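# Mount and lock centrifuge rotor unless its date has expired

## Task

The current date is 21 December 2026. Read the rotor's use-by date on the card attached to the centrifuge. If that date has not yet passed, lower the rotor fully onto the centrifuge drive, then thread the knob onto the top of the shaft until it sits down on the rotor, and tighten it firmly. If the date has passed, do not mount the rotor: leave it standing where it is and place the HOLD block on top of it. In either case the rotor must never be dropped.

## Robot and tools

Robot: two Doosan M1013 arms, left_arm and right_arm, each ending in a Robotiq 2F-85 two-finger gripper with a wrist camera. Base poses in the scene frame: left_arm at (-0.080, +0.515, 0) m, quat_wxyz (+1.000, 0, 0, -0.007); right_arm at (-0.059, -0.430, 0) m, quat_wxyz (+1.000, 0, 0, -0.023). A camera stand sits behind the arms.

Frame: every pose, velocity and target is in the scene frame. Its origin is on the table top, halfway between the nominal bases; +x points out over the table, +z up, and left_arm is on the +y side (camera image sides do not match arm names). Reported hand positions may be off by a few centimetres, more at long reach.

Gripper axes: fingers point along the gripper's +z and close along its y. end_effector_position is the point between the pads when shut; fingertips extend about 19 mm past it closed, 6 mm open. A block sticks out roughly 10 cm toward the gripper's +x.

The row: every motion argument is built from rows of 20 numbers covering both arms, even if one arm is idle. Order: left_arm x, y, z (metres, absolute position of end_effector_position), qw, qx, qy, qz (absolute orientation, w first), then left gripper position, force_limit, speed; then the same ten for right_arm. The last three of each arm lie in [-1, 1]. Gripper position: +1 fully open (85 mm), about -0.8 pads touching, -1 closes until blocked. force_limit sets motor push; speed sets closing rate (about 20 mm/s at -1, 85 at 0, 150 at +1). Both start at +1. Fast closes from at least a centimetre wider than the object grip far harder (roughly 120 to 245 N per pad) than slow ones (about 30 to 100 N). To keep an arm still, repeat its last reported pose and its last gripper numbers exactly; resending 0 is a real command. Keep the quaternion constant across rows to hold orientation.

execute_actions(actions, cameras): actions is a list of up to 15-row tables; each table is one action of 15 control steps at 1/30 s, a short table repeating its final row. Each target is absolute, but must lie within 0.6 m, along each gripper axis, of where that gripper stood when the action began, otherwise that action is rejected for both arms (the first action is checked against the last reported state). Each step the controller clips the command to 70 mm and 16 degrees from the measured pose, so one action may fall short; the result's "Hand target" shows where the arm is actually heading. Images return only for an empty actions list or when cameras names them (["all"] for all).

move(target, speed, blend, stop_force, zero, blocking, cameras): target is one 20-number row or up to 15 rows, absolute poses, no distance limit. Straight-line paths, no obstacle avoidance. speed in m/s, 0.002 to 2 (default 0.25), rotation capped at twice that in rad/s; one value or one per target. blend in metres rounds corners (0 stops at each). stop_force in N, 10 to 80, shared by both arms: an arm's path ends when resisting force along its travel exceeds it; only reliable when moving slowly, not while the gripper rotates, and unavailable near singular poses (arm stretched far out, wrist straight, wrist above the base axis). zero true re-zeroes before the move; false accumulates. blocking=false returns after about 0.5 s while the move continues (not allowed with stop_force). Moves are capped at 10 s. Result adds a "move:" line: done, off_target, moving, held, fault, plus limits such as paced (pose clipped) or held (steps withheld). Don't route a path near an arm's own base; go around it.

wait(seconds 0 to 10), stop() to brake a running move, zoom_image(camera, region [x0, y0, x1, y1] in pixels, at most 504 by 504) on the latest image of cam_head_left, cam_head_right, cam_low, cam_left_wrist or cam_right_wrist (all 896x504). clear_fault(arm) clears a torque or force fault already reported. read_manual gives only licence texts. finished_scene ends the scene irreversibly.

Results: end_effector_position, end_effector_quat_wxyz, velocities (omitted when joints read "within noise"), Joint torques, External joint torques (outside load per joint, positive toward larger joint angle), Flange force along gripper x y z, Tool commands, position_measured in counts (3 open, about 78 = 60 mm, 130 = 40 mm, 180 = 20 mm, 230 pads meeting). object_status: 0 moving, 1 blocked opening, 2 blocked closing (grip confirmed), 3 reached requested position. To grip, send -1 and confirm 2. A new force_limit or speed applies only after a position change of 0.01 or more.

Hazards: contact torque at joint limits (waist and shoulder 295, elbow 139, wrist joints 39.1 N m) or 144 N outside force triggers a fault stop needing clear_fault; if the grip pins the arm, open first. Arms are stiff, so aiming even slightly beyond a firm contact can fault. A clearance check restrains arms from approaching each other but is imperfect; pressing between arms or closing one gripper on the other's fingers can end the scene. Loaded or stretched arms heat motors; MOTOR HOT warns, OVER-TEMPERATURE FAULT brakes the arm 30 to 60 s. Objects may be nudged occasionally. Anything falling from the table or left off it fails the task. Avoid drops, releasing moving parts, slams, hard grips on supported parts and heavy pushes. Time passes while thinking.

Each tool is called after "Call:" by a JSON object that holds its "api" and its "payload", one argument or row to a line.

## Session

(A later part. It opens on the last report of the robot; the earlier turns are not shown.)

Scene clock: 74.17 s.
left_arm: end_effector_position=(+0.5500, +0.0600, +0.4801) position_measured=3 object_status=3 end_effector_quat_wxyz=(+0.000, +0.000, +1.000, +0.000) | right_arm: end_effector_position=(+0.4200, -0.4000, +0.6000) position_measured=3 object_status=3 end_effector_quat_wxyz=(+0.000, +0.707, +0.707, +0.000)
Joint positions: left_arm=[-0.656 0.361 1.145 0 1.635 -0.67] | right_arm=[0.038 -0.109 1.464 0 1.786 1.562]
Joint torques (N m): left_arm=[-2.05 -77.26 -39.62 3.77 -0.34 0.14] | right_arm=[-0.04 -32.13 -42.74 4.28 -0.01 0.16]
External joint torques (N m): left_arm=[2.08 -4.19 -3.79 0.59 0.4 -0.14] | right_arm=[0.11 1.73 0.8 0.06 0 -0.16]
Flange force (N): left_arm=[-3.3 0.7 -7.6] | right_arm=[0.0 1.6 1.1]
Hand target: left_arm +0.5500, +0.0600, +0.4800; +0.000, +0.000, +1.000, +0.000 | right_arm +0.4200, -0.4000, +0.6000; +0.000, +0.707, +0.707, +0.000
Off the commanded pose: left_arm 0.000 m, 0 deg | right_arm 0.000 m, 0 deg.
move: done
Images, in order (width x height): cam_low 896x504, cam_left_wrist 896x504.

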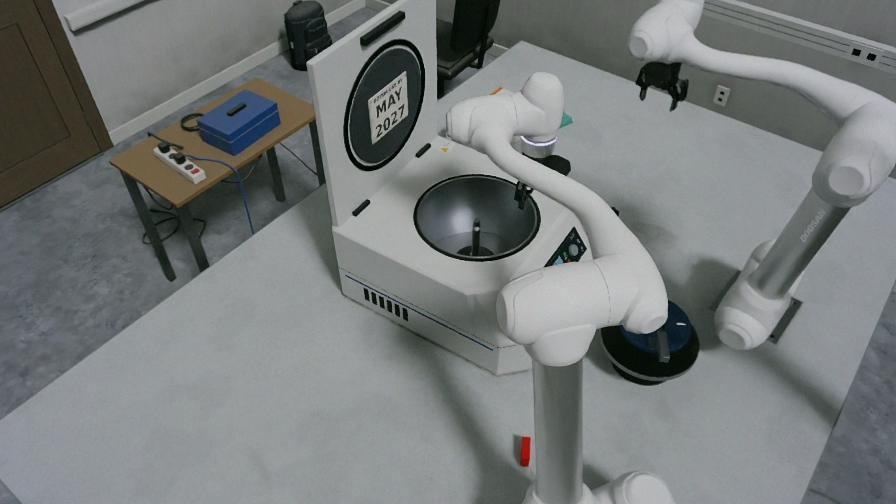

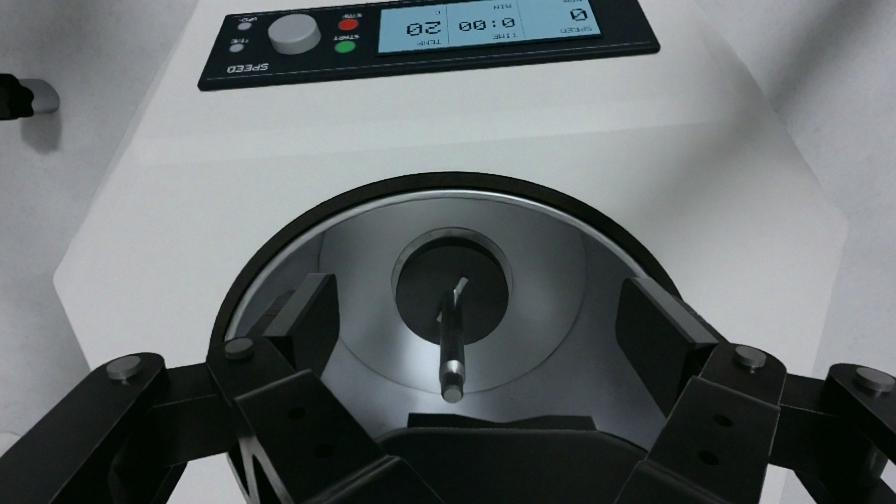

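Call:
{"api": "move", "payload": {
  "target": [
    [0.5,0.2,0.55,0,0,1,0,1,1,1,0.42,-0.4,0.6,0,0.7071,0.7071,0,1,1,1],
    [0.35,0.5,0.5,0,-0.7071,0.7071,0,1,1,1,0.205,-0.117,0.36,0,0.8829,-0.4695,0,1,1,1]
  ],
  "blend": 0.05,
  "cameras": ["cam_right_wrist","cam_low","cam_head_left"]
}}

Scene clock: 101.20 s.
left_arm: end_effector_position=(+0.3500, +0.5000, +0.5000) position_measured=3 object_status=3 end_effector_quat_wxyz=(+0.000, +0.707, -0.707, +0.000) | right_arm: end_effector_position=(+0.2050, -0.1170, +0.3600) position_measured=3 object_status=3 end_effector_quat_wxyz=(+0.000, +0.883, -0.470, +0.000)
Joint positions: left_arm=[-0.102 -0.21 1.728 0 1.624 -1.687] | right_arm=[0.832 -0.228 1.993 0 1.376 4.905]
Joint torques (N m): left_arm=[-2.58 -21.37 -39.66 3.77 -0.41 0.11] | right_arm=[-0.51 -20.23 -42.7 4.23 0.08 0.08]
External joint torques (N m): left_arm=[2.65 -0.5 -3.92 0.58 0.4 -0.11] | right_arm=[0.46 2.34 0.7 -0.02 -0.08 -0.08]
Flange force (N): left_arm=[-5.7 -4.7 -8.0] | right_arm=[-1.8 -2.9 2.1]
Hand target: left_arm +0.3500, +0.5000, +0.5000; +0.000, +0.707, -0.707, +0.000 | right_arm +0.2050, -0.1170, +0.3600; +0.000, +0.883, -0.470, +0.000
Off the commanded pose: left_arm 0.000 m, 0 deg | right_arm 0.000 m, 0 deg.
move: done
Images, in order (width x height): cam_head_left 896x504, cam_low 896x504, cam_right_wrist 896x504.

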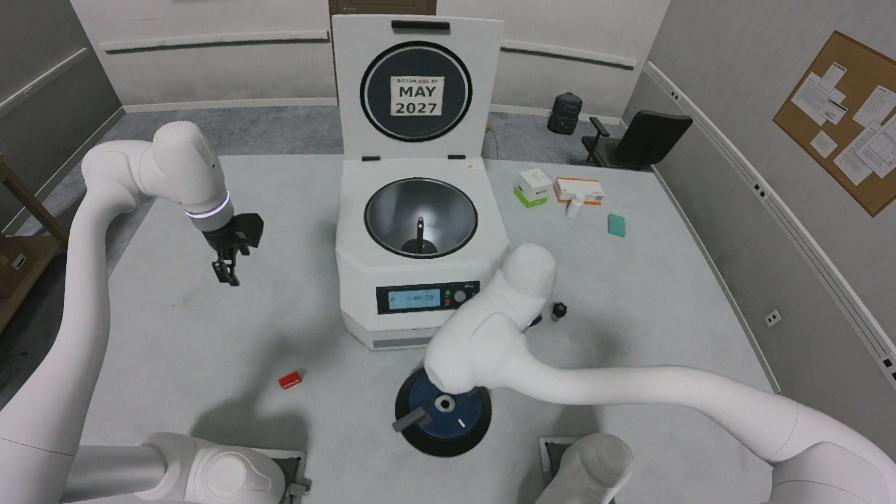

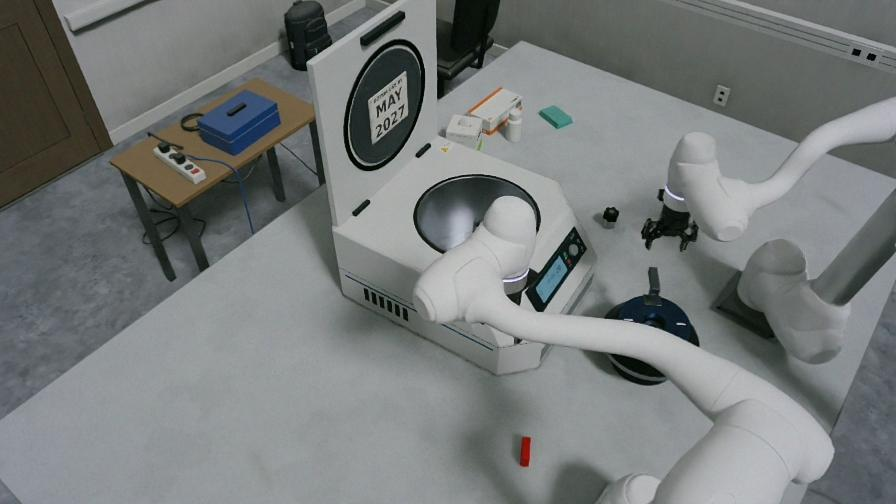

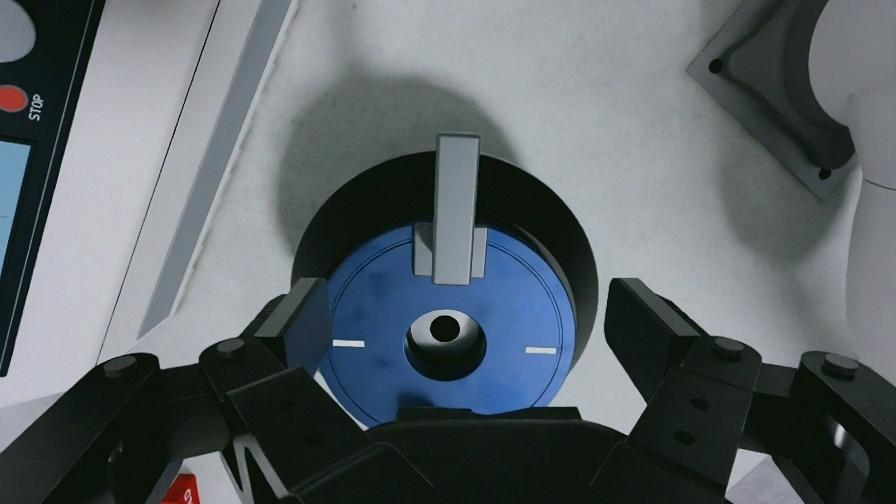

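Call:
{"api": "move", "payload": {
  "target": [0.35,0.5,0.5,0,-0.7071,0.7071,0,1,1,1,0.215,-0.124,0.29,0,0.8716,-0.4901,0,1,1,1],
  "cameras": ["cam_right_wrist"]
}}

Scene clock: 108.57 s.
left_arm: end_effector_position=(+0.3500, +0.5000, +0.5000) position_measured=3 object_status=3 end_effector_quat_wxyz=(+0.000, +0.707, -0.707, +0.000) | right_arm: end_effector_position=(+0.2150, -0.1240, +0.2900) position_measured=3 object_status=3 end_effector_quat_wxyz=(+0.000, +0.872, -0.490, +0.000)
Joint positions: left_arm=[-0.102 -0.21 1.728 0 1.624 -1.687] | right_arm=[0.803 -0.193 2.096 0 1.238 4.923]
Joint torques (N m): left_arm=[-1.99 -21.52 -39.78 3.73 -0.42 0.11] | right_arm=[-0.31 -22 -41.46 3.97 0.09 0.22]
External joint torques (N m): left_arm=[2.3 -0.29 -3.72 0.64 0.42 -0.11] | right_arm=[0.28 1.66 0.62 0.11 -0.11 -0.22]
Flange force (N): left_arm=[-4.9 -4.6 -7.6] | right_arm=[-0.8 -2.0 2.1]
Hand target: left_arm +0.3500, +0.5000, +0.5000; +0.000, +0.707, -0.707, +0.000 | right_arm +0.2150, -0.1240, +0.2900; +0.000, +0.872, -0.490, +0.000
Off the commanded pose: left_arm 0.000 m, 0 deg | right_arm 0.000 m, 0 deg.
move: done
Images, in order (width x height): cam_right_wrist 896x504.

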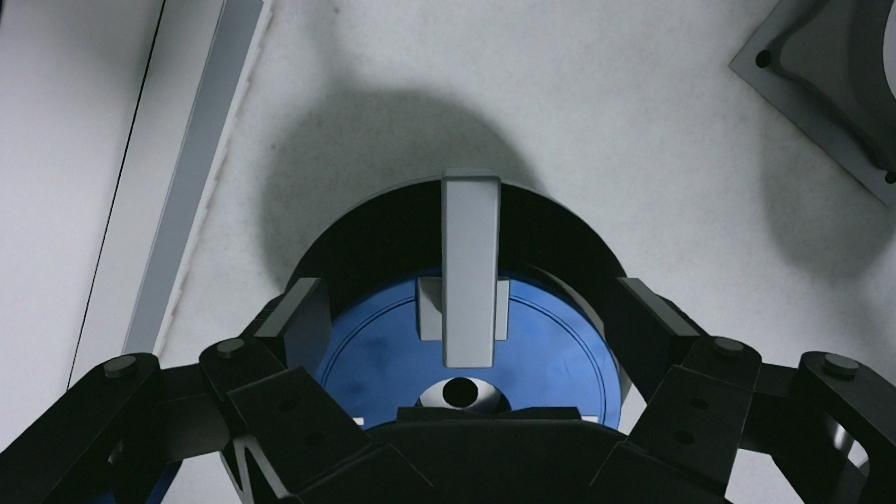

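Call:
{"api": "move", "payload": {
  "target": [0.071,0.112,0.36,0,0.490,0.8716,0,1,1,1,0.215,-0.124,0.29,0,0.8716,-0.4901,0,1,1,1],
  "cameras": ["cam_left_wrist","cam_low"]
}}

Call:
{"api": "move", "payload": {
  "target": [0.071,0.112,0.29,0,0.490,0.8716,0,1,1,1,0.215,-0.124,0.29,0,0.8716,-0.4901,0,1,1,1],
  "cameras": ["cam_left_wrist"]
}}

Scene clock: 125.27 s.
left_arm: end_effector_position=(+0.0793, +0.1237, +0.3642) position_measured=3 object_status=3 end_effector_quat_wxyz=(+0.000, +0.456, +0.890, +0.000) | right_arm: end_effector_position=(+0.2150, -0.1240, +0.2900) position_measured=3 object_status=3 end_effector_quat_wxyz=(+0.000, +0.872, -0.490, +0.000)
Joint positions: left_arm=[-1.252 -0.206 1.969 0 1.379 -0.319] | right_arm=[0.803 -0.192 2.096 0 1.238 4.923]
Joint torques (N m): left_arm=[-1.65 -21.17 -39.35 3.69 -0.3 0.13] | right_arm=[-0.2 -21.57 -40.99 4.01 -0.01 0.11]
External joint torques (N m): left_arm=[1.67 0.64 -2.87 0.59 0.38 -0.13] | right_arm=[0.31 0.71 0.29 0.07 0.01 -0.11]
Flange force (N): left_arm=[-5.8 2.3 -5.0] | right_arm=[-0.7 -0.7 0.8]
Hand target: left_arm +0.0793, +0.1237, +0.3642; +0.000, +0.456, +0.890, +0.000 | right_arm +0.2150, -0.1240, +0.2900; +0.000, +0.872, -0.490, +0.000
Off the commanded pose: left_arm 0.015 m, 4 deg | right_arm 0.000 m, 0 deg.
move: held (left_arm; a check stopped the path); limits=held
pose unreachable (left arm): on one or more control steps of this call, first in action 0 (counted from 0), this arm could not follow its commanded pose, so it was not sent that pose on those steps. It may still have moved: this result reports where it is.
cause: moving toward the commanded pose would bring a part of the arm too close to another arm (this arm's gripper and a part of the right arm just beyond its joint 4 (forearm roll), at the place that arm is still heading or pushing toward).
Images, in order (width x height): cam_low 896x504, cam_left_wrist 896x504.

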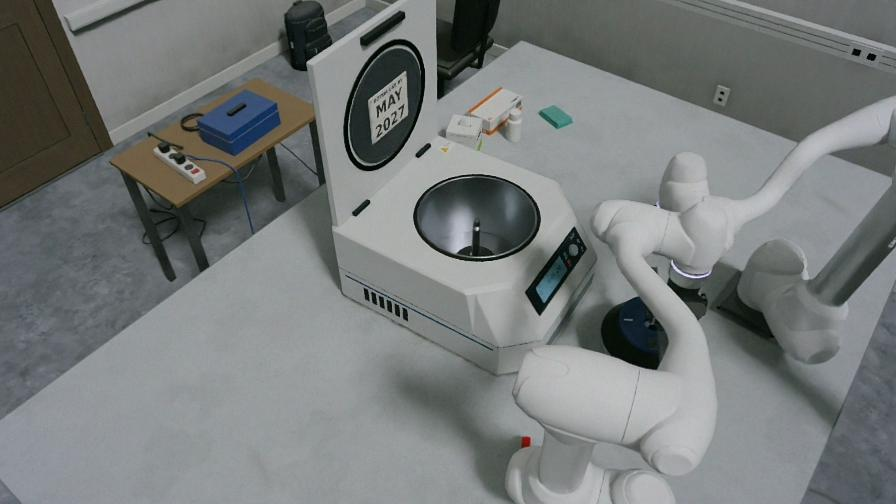

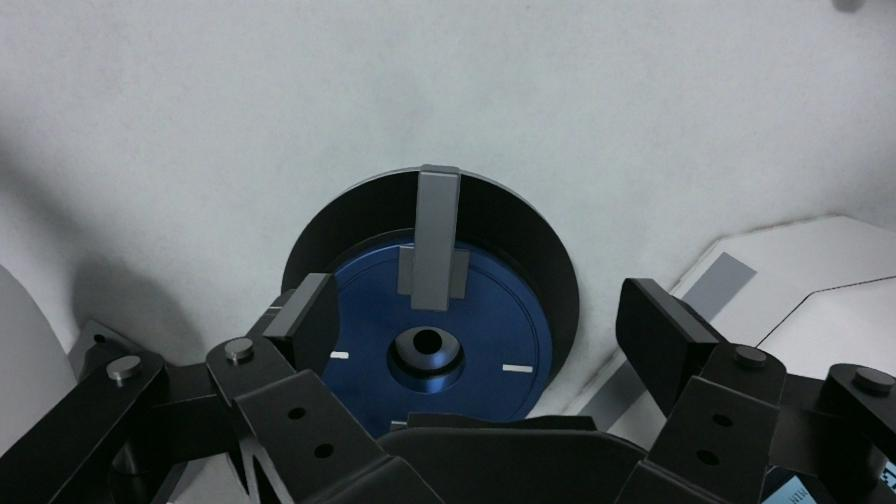

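Scene clock: 125.80 s.
left_arm: end_effector_position=(+0.0784, +0.1226, +0.3559) position_measured=3 object_status=3 end_effector_quat_wxyz=(+0.000, +0.460, +0.888, +0.000) | right_arm: end_effector_position=(+0.2150, -0.1240, +0.2900) position_measured=3 object_status=3 end_effector_quat_wxyz=(+0.000, +0.872, -0.490, +0.000)
Joint positions: left_arm=[-1.255 -0.202 1.981 0 1.362 -0.314] | right_arm=[0.803 -0.192 2.096 0 1.238 4.923]
Joint torques (N m): left_arm=[-1.79 -21.53 -38.94 3.69 -0.35 0.08] | right_arm=[-0.43 -22.65 -41.28 3.94 -0.05 0.15]
External joint torques (N m): left_arm=[1.92 0.16 -3.35 0.6 0.42 -0.08] | right_arm=[0.45 2.23 0.76 0.11 0.05 -0.15]
Flange force (N): left_arm=[-5.8 3.1 -5.9] | right_arm=[-1.6 -2.6 2.3]
Hand target: left_arm +0.0784, +0.1226, +0.3559; +0.000, +0.459, +0.888, +0.000 | right_arm +0.2150, -0.1240, +0.2900; +0.000, +0.872, -0.490, +0.000
Off the commanded pose: left_arm 0.067 m, 4 deg | right_arm 0.000 m, 0 deg.
move: held (left_arm; a check stopped the path); limits=held
pose unreachable (left arm): on one or more control steps of this call, first in action 0 (counted from 0), this arm could not follow its commanded pose, so it was not sent that pose on those steps. It may still have moved: this result reports where it is.
cause: moving toward the commanded pose would bring a part of the arm too close to another arm (a part of this arm just beyond joint 5 (wrist pitch) and a part of the right arm just beyond its joint 4 (forearm roll), at the place that arm is still heading or pushing toward).
Images, in order (width x height): cam_left_wrist 896x504.

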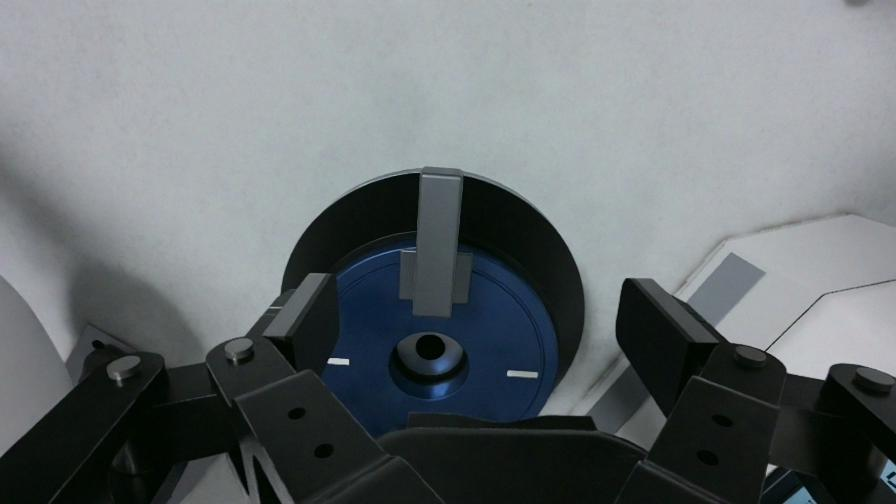

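Call:
{"api": "move", "payload": {
  "target": [
    [0.25,0.5,0.5,0,0.0,1,0,1,1,1,0.215,-0.124,0.35,0,0.8716,-0.4901,0,1,1,1],
    [0.25,0.5,0.5,0,0.0,1,0,1,1,1,0.40,-0.45,0.512,0,0.7071,0.7071,0,1,1,1],
    [0.25,0.5,0.5,0,0.0,1,0,1,1,1,0.541,-0.20,0.83,-0.314,0.544,0.388,0.673,1,1,1]
  ],
  "blend": 0.03
}}

Call:
{"api": "move", "payload": {
  "target": [
    [0.25,0.5,0.5,0,0.0,1,0,1,1,1,0.488,-0.45,1.074,-0.698,0.110,-0.110,0.698,1,1,1],
    [0.25,0.5,0.5,0,0.0,1,0,1,1,1,0.63,-0.45,0.627,-0.316,0.632,-0.632,0.316,1,1,1]
  ]
}}

Scene clock: 164.40 s.
left_arm: end_effector_position=(+0.2500, +0.5000, +0.5000) position_measured=3 object_status=3 end_effector_quat_wxyz=(+0.000, +0.000, +1.000, +0.000) | right_arm: end_effector_position=(+0.5160, -0.2442, +0.7738) position_measured=3 object_status=3 end_effector_quat_wxyz=(-0.269, +0.608, +0.474, +0.577)
Joint positions: left_arm=[-0.138 -0.375 1.84 0 1.676 -0.151] | right_arm=[-0.177 -0.171 1.626 1.349 1.351 1.509]
Joint torques (N m): left_arm=[-2.22 -5.4 -39.4 3.77 -0.31 0.08] | right_arm=[-0.47 -27.2 -43.47 3.59 -0.43 0.19]
External joint torques (N m): left_arm=[2.32 0.91 -3.62 0.6 0.39 -0.08] | right_arm=[0.63 1.64 0.53 0 0 -0.17]
Flange force (N): left_arm=[-5.9 6.5 -7.7] | right_arm=[-1.0 1.4 2.1]
Hand target: left_arm +0.2500, +0.5000, +0.5000; +0.000, +0.000, +1.000, +0.000 | right_arm +0.5161, -0.2442, +0.7737; -0.269, +0.608, +0.474, +0.577
Off the commanded pose: left_arm 0.000 m, 0 deg | right_arm 0.076 m, 17 deg.
move: off_target (right_arm; path cut at 10 s); path passed 2 of 3 targets

Scene clock: 172.63 s.
left_arm: end_effector_position=(+0.2500, +0.5000, +0.5000) position_measured=3 object_status=3 end_effector_quat_wxyz=(+0.000, +0.000, +1.000, +0.000) | right_arm: end_effector_position=(+0.6300, -0.4500, +0.6270) position_measured=3 object_status=3 end_effector_quat_wxyz=(-0.316, +0.632, -0.632, +0.316)
Joint positions: left_arm=[-0.138 -0.375 1.84 0 1.676 -0.151] | right_arm=[-0.072 -0.163 1.669 3.285 -0.716 1.391]
Joint torques (N m): left_arm=[-2.25 -5.38 -39.36 3.75 -0.33 0.1] | right_arm=[-0.81 -30.11 -45.65 -3.66 2.08 0.09]
External joint torques (N m): left_arm=[2.34 1.42 -3.61 0.61 0.4 -0.1] | right_arm=[0.85 2.74 0.82 -0.44 0.1 -0.15]
Flange force (N): left_arm=[-6.7 6.5 -7.8] | right_arm=[-2.4 -1.1 3.7]
Hand target: left_arm +0.2500, +0.5000, +0.5000; +0.000, +0.000, +1.000, +0.000 | right_arm +0.6300, -0.4500, +0.6270; -0.316, +0.632, -0.632, +0.316
Off the commanded pose: left_arm 0.000 m, 0 deg | right_arm 0.000 m, 0 deg.
move: done

Call:
{"api": "move", "payload": {
  "target": [
    [0.25,0.5,0.5,0,0.0,1,0,1,1,1,0.40,-0.45,0.512,0,0.7071,-0.7071,0,1,1,1],
    [0.25,0.5,0.5,0,0.0,1,0,1,1,1,0.215,-0.124,0.36,0,0.8716,-0.4901,0,1,1,1],
    [0.25,0.5,0.5,0,0.0,1,0,1,1,1,0.215,-0.124,0.29,0,0.8716,-0.4901,0,1,1,1]
  ],
  "blend": [0.03,0.01,0],
  "speed": 0.35,
  "cameras": ["cam_right_wrist"]
}}

Call:
{"api": "move", "payload": {
  "target": [
    [0.071,0.112,0.36,0,0.490,0.8716,0,1,1,1,0.215,-0.124,0.29,0,0.8716,-0.4901,0,1,1,1],
    [0.071,0.112,0.29,0,0.490,0.8716,0,1,1,1,0.215,-0.124,0.29,0,0.8716,-0.4901,0,1,1,1]
  ],
  "blend": [0.01,0],
  "cameras": ["all"]
}}

Scene clock: 179.33 s.
left_arm: end_effector_position=(+0.2500, +0.5000, +0.5000) position_measured=3 object_status=3 end_effector_quat_wxyz=(+0.000, +0.000, +1.000, +0.000) | right_arm: end_effector_position=(+0.2150, -0.1240, +0.2901) position_measured=3 object_status=3 end_effector_quat_wxyz=(+0.000, +0.872, -0.490, +0.000)
Joint positions: left_arm=[-0.138 -0.375 1.84 0 1.676 -0.151] | right_arm=[0.803 -0.193 2.096 3.142 -1.238 1.782]
Joint torques (N m): left_arm=[-2.18 -5.37 -39.36 3.8 -0.36 0.12] | right_arm=[-1.14 -22.45 -41.15 -3.78 -0.08 0.12]
External joint torques (N m): left_arm=[2.13 1.45 -3.59 0.57 0.43 -0.12] | right_arm=[1.14 2.34 0.6 -0.41 0.06 -0.12]
Flange force (N): left_arm=[-6.6 5.8 -7.8] | right_arm=[-3.4 -2.7 2.4]
Hand target: left_arm +0.2500, +0.5000, +0.5000; +0.000, +0.000, +1.000, +0.000 | right_arm +0.2150, -0.1240, +0.2900; +0.000, +0.872, -0.490, +0.000
Off the commanded pose: left_arm 0.000 m, 0 deg | right_arm 0.000 m, 0 deg.
move: done
Images, in order (width x height): cam_right_wrist 896x504.

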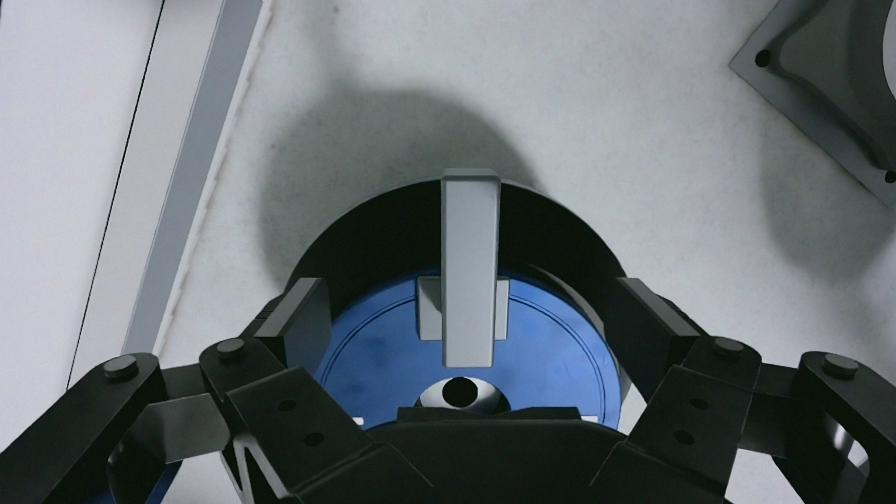

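Scene clock: 182.10 s.
left_arm: end_effector_position=(+0.0710, +0.1120, +0.2900) position_measured=3 object_status=3 end_effector_quat_wxyz=(+0.000, +0.490, +0.872, +0.000) | right_arm: end_effector_position=(+0.2150, -0.1240, +0.2900) position_measured=3 object_status=3 end_effector_quat_wxyz=(+0.000, +0.872, -0.490, +0.000)
Joint positions: left_arm=[-1.278 -0.158 2.069 0 1.231 -0.268] | right_arm=[0.803 -0.192 2.096 3.142 -1.238 1.782]
Joint torques (N m): left_arm=[-2.06 -24.84 -37.74 3.55 -0.35 0.08] | right_arm=[-0.25 -22.18 -41.29 -3.75 0.08 0.12]
External joint torques (N m): left_arm=[2.19 0.73 -3.16 0.6 0.41 -0.08] | right_arm=[0.23 2.24 1.01 -0.41 -0.11 -0.12]
Flange force (N): left_arm=[-6.8 3.7 -4.8] | right_arm=[-1.0 -2.4 2.6]
Hand target: left_arm +0.0710, +0.1120, +0.2900; +0.000, +0.490, +0.872, +0.000 | right_arm +0.2150, -0.1240, +0.2900; +0.000, +0.872, -0.490, +0.000
Off the commanded pose: left_arm 0.000 m, 0 deg | right_arm 0.000 m, 0 deg.
move: done

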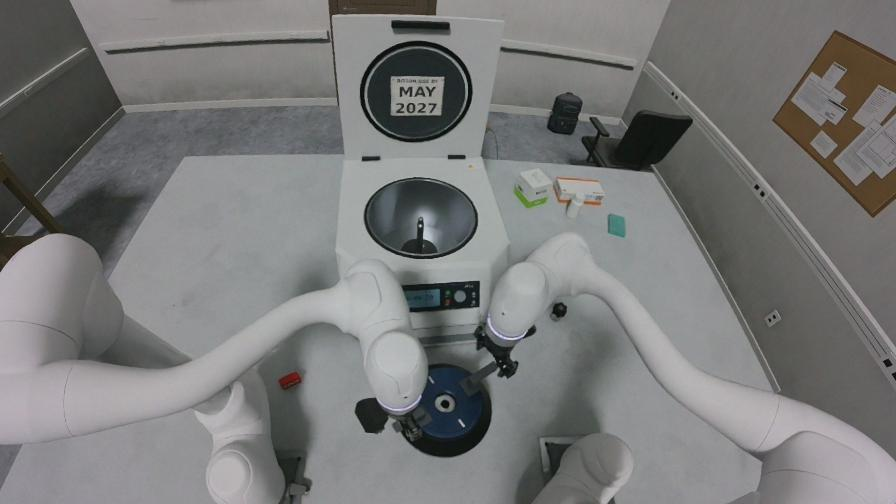

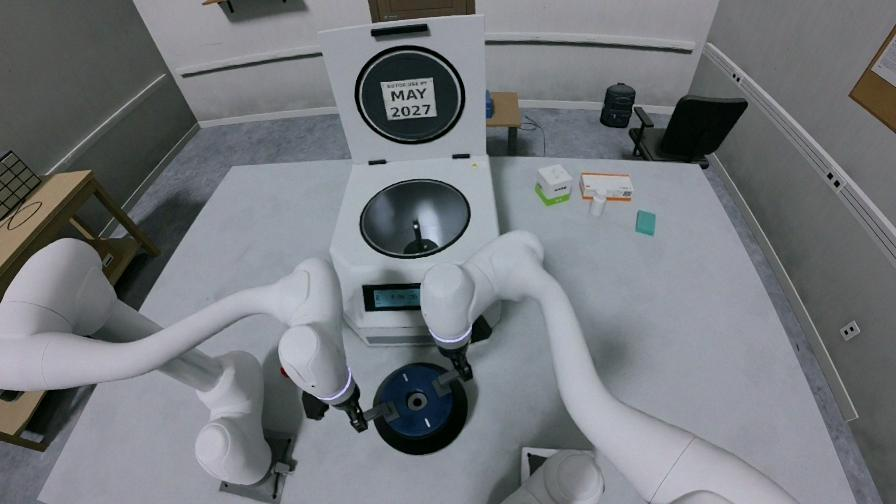

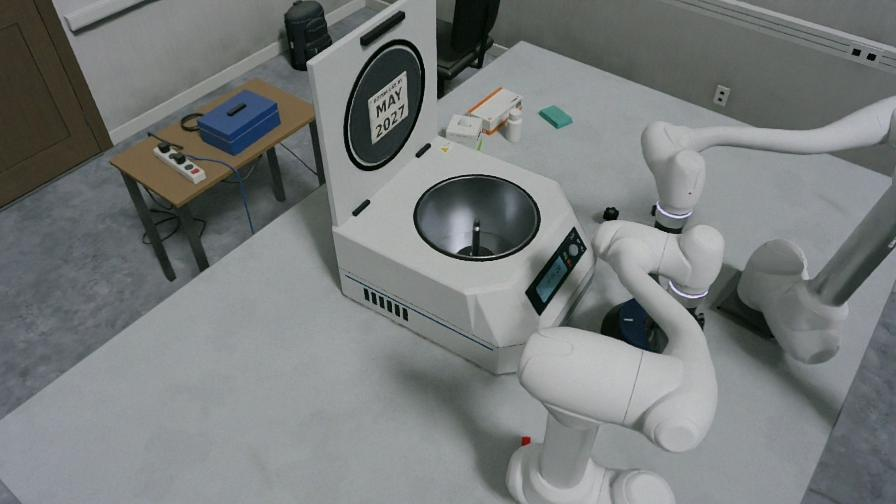

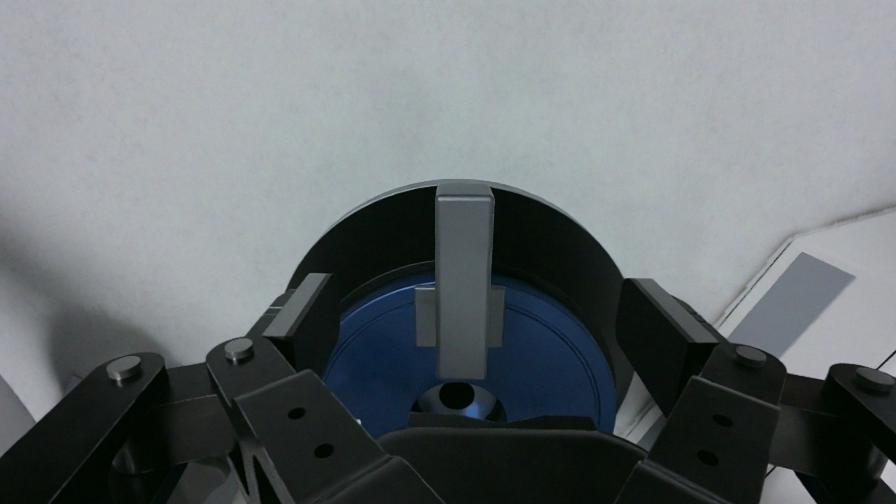

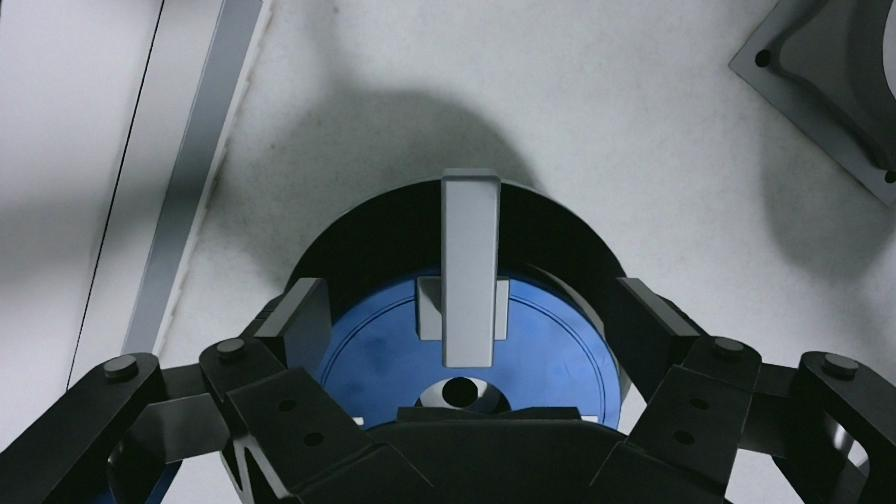

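Call:
{"api": "move", "payload": {
  "target": [
    [0.077,0.097,0.28,0,0.490,0.8716,0,1,1,1,0.215,-0.124,0.28,0,0.8716,-0.4901,0,1,1,1],
    [0.077,0.097,0.212,0,0.490,0.8716,0,1,1,1,0.215,-0.124,0.212,0,0.8716,-0.4901,0,1,1,1]
  ],
  "blend": [0.01,0],
  "speed": 0.1,
  "cameras": ["cam_right_wrist","cam_left_wrist","cam_low"]
}}

Scene clock: 189.10 s.
left_arm: end_effector_position=(+0.0770, +0.0970, +0.2120) position_measured=3 object_status=3 end_effector_quat_wxyz=(+0.000, +0.490, +0.872, +0.000) | right_arm: end_effector_position=(+0.2150, -0.1240, +0.2120) position_measured=3 object_status=3 end_effector_quat_wxyz=(+0.000, +0.872, -0.490, +0.000)
Joint positions: left_arm=[-1.275 -0.07 2.146 0 1.065 -0.264] | right_arm=[0.803 -0.132 2.2 3.142 -1.073 1.782]
Joint torques (N m): left_arm=[-2.14 -30.21 -34.76 3.29 -0.33 0.09] | right_arm=[-0.43 -26.87 -38.26 -3.53 0.04 0.18]
External joint torques (N m): left_arm=[2.21 -0.66 -3.01 0.53 0.4 -0.09] | right_arm=[0.48 2.91 0.64 -0.36 -0.06 -0.18]
Flange force (N): left_arm=[-4.6 4.0 -5.1] | right_arm=[-1.9 -3.8 3.4]
Hand target: left_arm +0.0770, +0.0970, +0.2120; +0.000, +0.490, +0.872, +0.000 | right_arm +0.2150, -0.1240, +0.2120; +0.000, +0.872, -0.490, +0.000
Off the commanded pose: left_arm 0.000 m, 0 deg | right_arm 0.000 m, 0 deg.
move: done; blend cut to 0.0095 m at target 1
Images, in order (width x height): cam_low 896x504, cam_left_wrist 896x504, cam_right_wrist 896x504.

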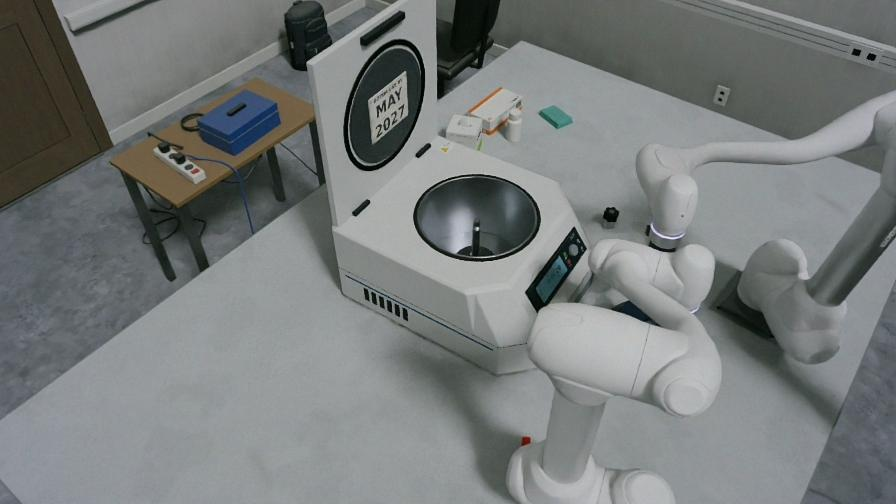

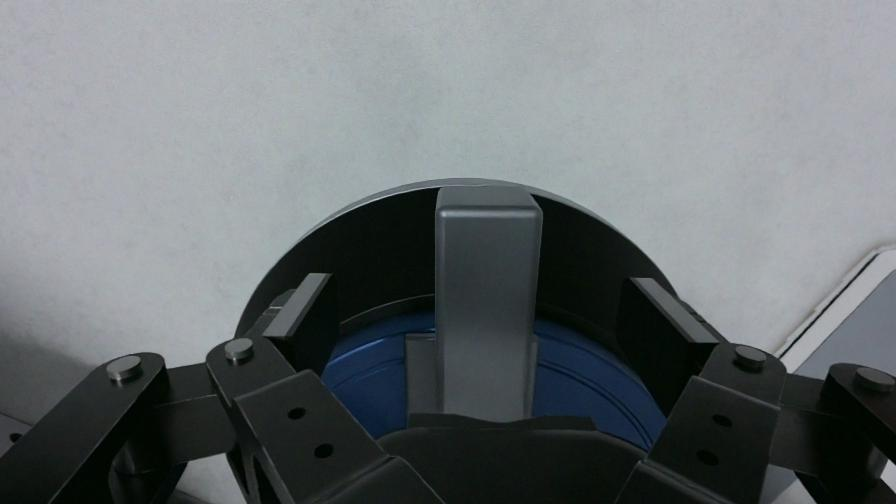

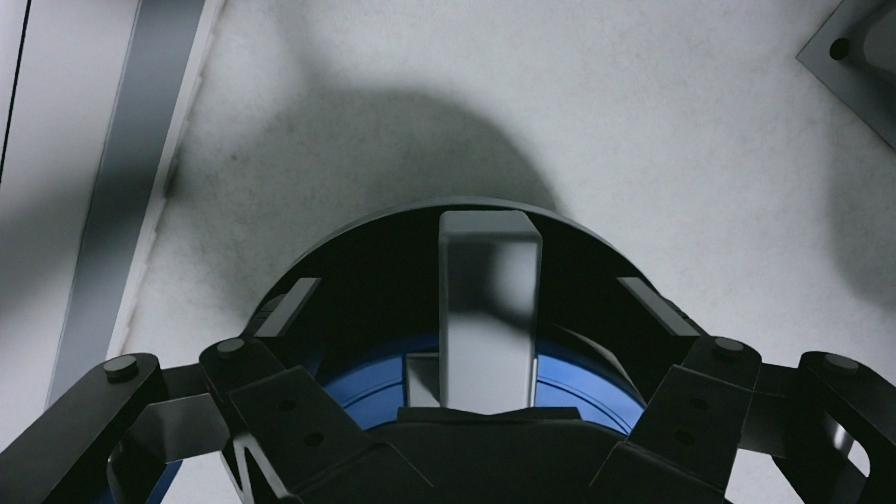

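Call:
{"api": "move", "payload": {
  "target": [
    [0.077,0.097,0.221,0,0.490,0.8716,0,1,1,1,0.215,-0.124,0.221,0,0.8716,-0.4901,0,1,1,1],
    [0.077,0.097,0.221,0,0.490,0.8716,0,-1,0.2,-1,0.215,-0.124,0.221,0,0.8716,-0.4901,0,-1,0.2,-1]
  ],
  "speed": 0.1,
  "cameras": ["cam_right_wrist","cam_left_wrist"]
}}

Scene clock: 196.73 s.
left_arm: end_effector_position=(+0.0770, +0.0970, +0.2210) position_measured=172 object_status=0 end_effector_quat_wxyz=(+0.000, +0.490, +0.872, +0.000) | right_arm: end_effector_position=(+0.2150, -0.1240, +0.2211) position_measured=172 object_status=0 end_effector_quat_wxyz=(+0.000, +0.872, -0.490, +0.000)
Joint positions: left_arm=[-1.275 -0.078 2.135 0 1.085 -0.264] | right_arm=[0.803 -0.14 2.189 3.142 -1.093 1.782]
Joint torques (N m): left_arm=[-3.78 -25.28 -31.78 3.21 -1.16 1.07] | right_arm=[-2.87 -1.9 -31.21 -3.62 10.22 0.96]
External joint torques (N m): left_arm=[3.92 -5.36 -6.48 0.67 1.24 -1.07] | right_arm=[2.91 -21.25 -6.79 -0.3 -10.24 -0.96]
Flange force (N): left_arm=[-2.3 6.1 -15.3] | right_arm=[4.3 30.4 -50.2]
Hand target: left_arm +0.0770, +0.0970, +0.2210; +0.000, +0.490, +0.872, +0.000 | right_arm +0.2150, -0.1240, +0.2210; +0.000, +0.872, -0.490, +0.000
Off the commanded pose: left_arm 0.000 m, 0 deg | right_arm 0.000 m, 0 deg.
move: done
Images, in order (width x height): cam_left_wrist 896x504, cam_right_wrist 896x504.

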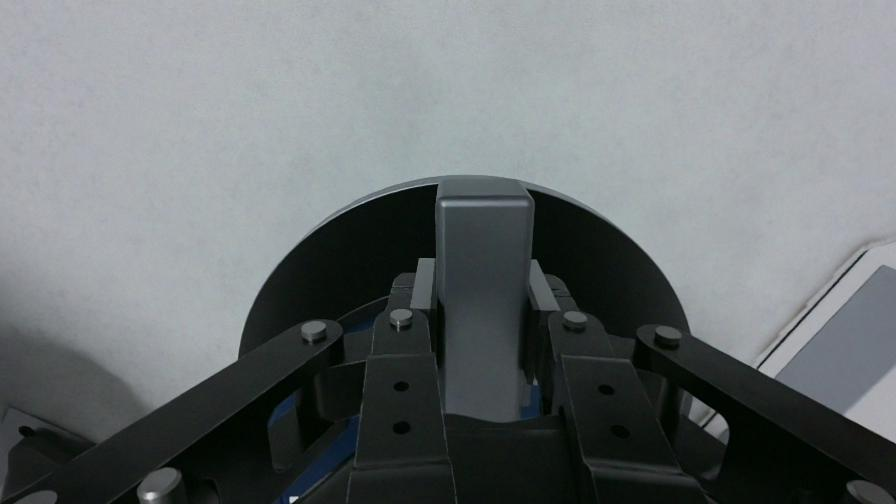

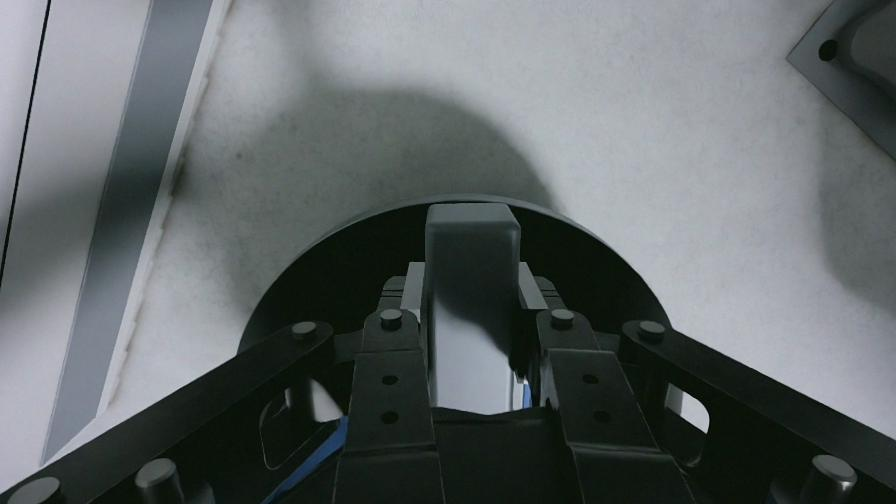

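Call:
{"api": "wait", "payload": {
  "seconds": 0.5
}}

Scene clock: 198.97 s.
left_arm: end_effector_position=(+0.0770, +0.0970, +0.2210) position_measured=172 object_status=2 end_effector_quat_wxyz=(+0.000, +0.490, +0.872, +0.000) | right_arm: end_effector_position=(+0.2150, -0.1240, +0.2210) position_measured=172 object_status=2 end_effector_quat_wxyz=(+0.000, +0.872, -0.490, +0.000)
Joint positions: left_arm=[-1.275 -0.078 2.135 0 1.085 -0.264] | right_arm=[0.803 -0.14 2.189 3.142 -1.093 1.782]
Joint torques (N m): left_arm=[-4.17 -25.13 -31.66 3.26 -1.15 1.08] | right_arm=[-2.84 -1.28 -31.33 -3.51 10.21 1.03]
External joint torques (N m): left_arm=[4.41 -5.14 -6.46 0.61 1.23 -1.08] | right_arm=[2.84 -21.76 -6.87 -0.43 -10.21 -1.03]
Flange force (N): left_arm=[-2.9 7.0 -15.1] | right_arm=[4.8 31.1 -50.7]
Hand target: left_arm +0.0770, +0.0970, +0.2210; +0.000, +0.490, +0.872, +0.000 | right_arm +0.2150, -0.1240, +0.2210; +0.000, +0.872, -0.490, +0.000
Tool commands: left_gripper/position=-1.0 left_gripper/force_limit=+0.2 left_gripper/speed=-1.0 right_gripper/position=-1.0 right_gripper/force_limit=+0.2 right_gripper/speed=-1.0
Off the commanded pose: left_arm 0.000 m, 0 deg | right_arm 0.000 m, 0 deg.
wait: 0.50 s; at rest from the start

Call:
{"api": "move", "payload": {
  "target": [0.077,0.097,0.226,0,0.490,0.8716,0,-1,0.2,-1,0.215,-0.124,0.226,0,0.8716,-0.4901,0,-1,0.2,-1],
  "speed": 0.02
}}

Call:
{"api": "move", "payload": {
  "target": [0.077,0.097,0.246,0,0.490,0.8716,0,-1,0.2,-1,0.215,-0.124,0.246,0,0.8716,-0.4901,0,-1,0.2,-1],
  "speed": 0.05,
  "cameras": ["all"]
}}

Scene clock: 201.37 s.
left_arm: end_effector_position=(+0.0770, +0.0970, +0.2260) position_measured=172 object_status=2 end_effector_quat_wxyz=(+0.000, +0.490, +0.872, +0.000) | right_arm: end_effector_position=(+0.2150, -0.1240, +0.2260) position_measured=172 object_status=2 end_effector_quat_wxyz=(+0.000, +0.872, -0.490, +0.000)
Joint positions: left_arm=[-1.275 -0.083 2.129 0 1.095 -0.264] | right_arm=[0.803 -0.145 2.183 3.142 -1.104 1.782]
Joint torques (N m): left_arm=[-6.38 -46.34 -51.52 1.83 0.69 0.98] | right_arm=[-4.06 -39.15 -60.08 -4.88 1.55 0.87]
External joint torques (N m): left_arm=[6.55 16.38 13.15 2.05 -0.62 -0.98] | right_arm=[4.06 16.43 21.68 0.92 -1.56 -0.87]
Flange force (N): left_arm=[-11.0 10.6 31.8] | right_arm=[-6.8 4.4 38.8]
Hand target: left_arm +0.0770, +0.0970, +0.2260; +0.000, +0.490, +0.872, +0.000 | right_arm +0.2150, -0.1240, +0.2260; +0.000, +0.872, -0.490, +0.000
Off the commanded pose: left_arm 0.000 m, 0 deg | right_arm 0.000 m, 0 deg.
move: done

Scene clock: 202.13 s.
left_arm: end_effector_position=(+0.0770, +0.0970, +0.2460) position_measured=172 object_status=2 end_effector_quat_wxyz=(+0.000, +0.490, +0.872, +0.000) | right_arm: end_effector_position=(+0.2150, -0.1240, +0.2460) position_measured=172 object_status=2 end_effector_quat_wxyz=(+0.000, +0.872, -0.490, +0.000)
Joint positions: left_arm=[-1.275 -0.099 2.104 0 1.137 -0.264] | right_arm=[0.803 -0.162 2.157 3.142 -1.147 1.782]
Joint torques (N m): left_arm=[-6.22 -45.32 -52.34 1.67 0.96 1.03] | right_arm=[-4.75 -38.31 -60.77 -5.29 1.48 0.89]
External joint torques (N m): left_arm=[6.33 16.22 13.12 2.3 -0.88 -1.03] | right_arm=[4.75 16.46 21.7 1.24 -1.5 -0.89]
Flange force (N): left_arm=[-11.1 10.0 31.4] | right_arm=[-8.6 4.1 38.6]
Hand target: left_arm +0.0770, +0.0970, +0.2460; +0.000, +0.490, +0.872, +0.000 | right_arm +0.2150, -0.1240, +0.2460; +0.000, +0.872, -0.490, +0.000
Off the commanded pose: left_arm 0.000 m, 0 deg | right_arm 0.000 m, 0 deg.
move: done

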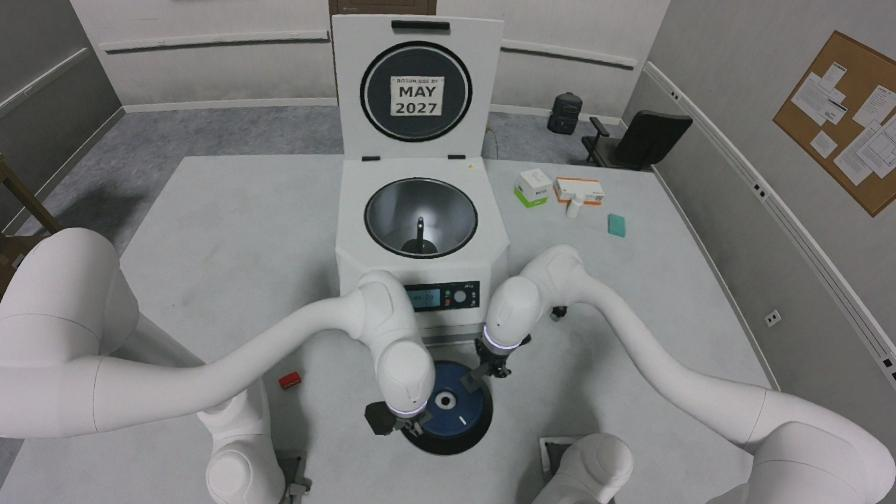

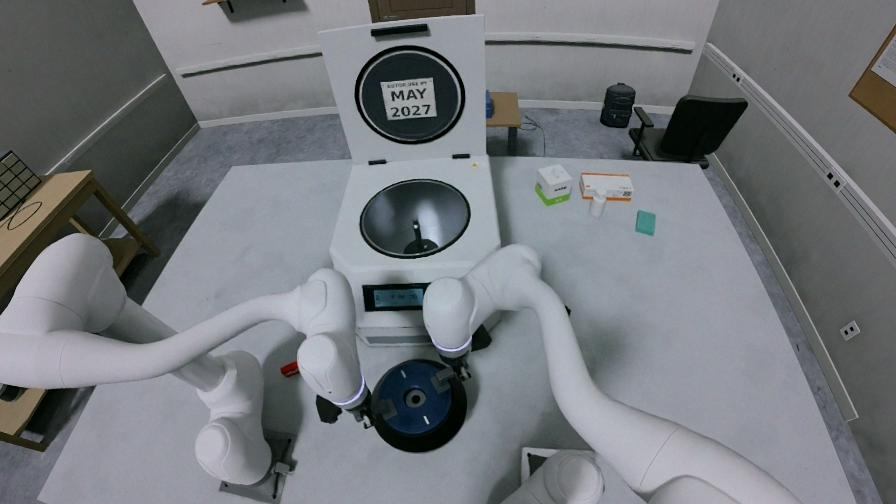

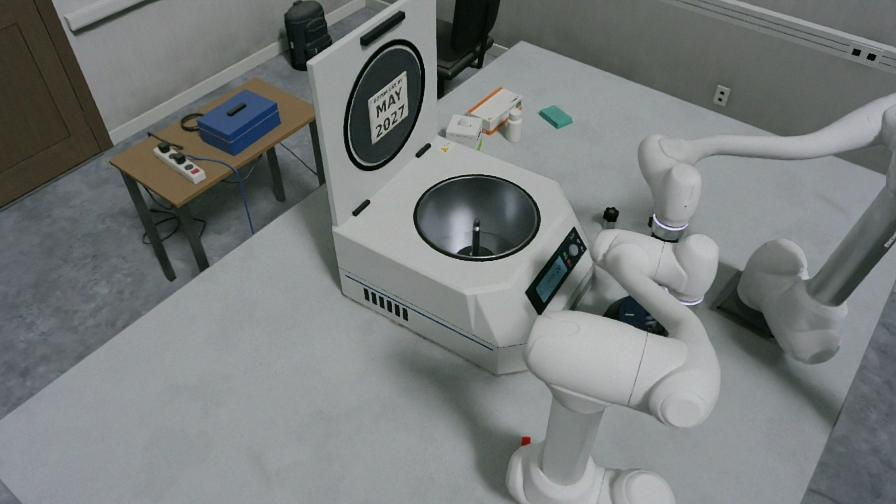

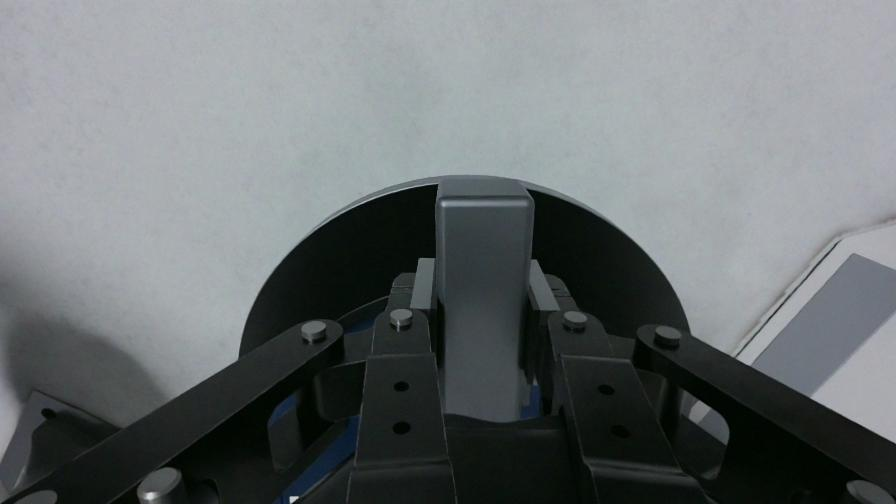

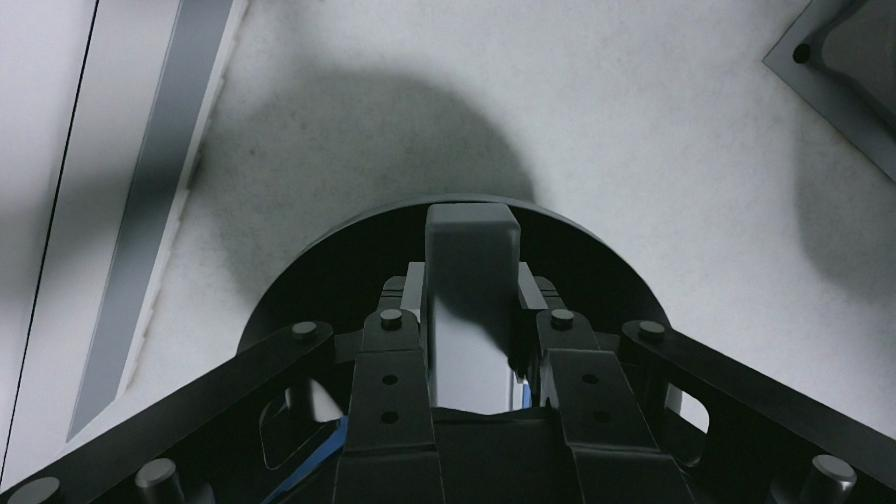

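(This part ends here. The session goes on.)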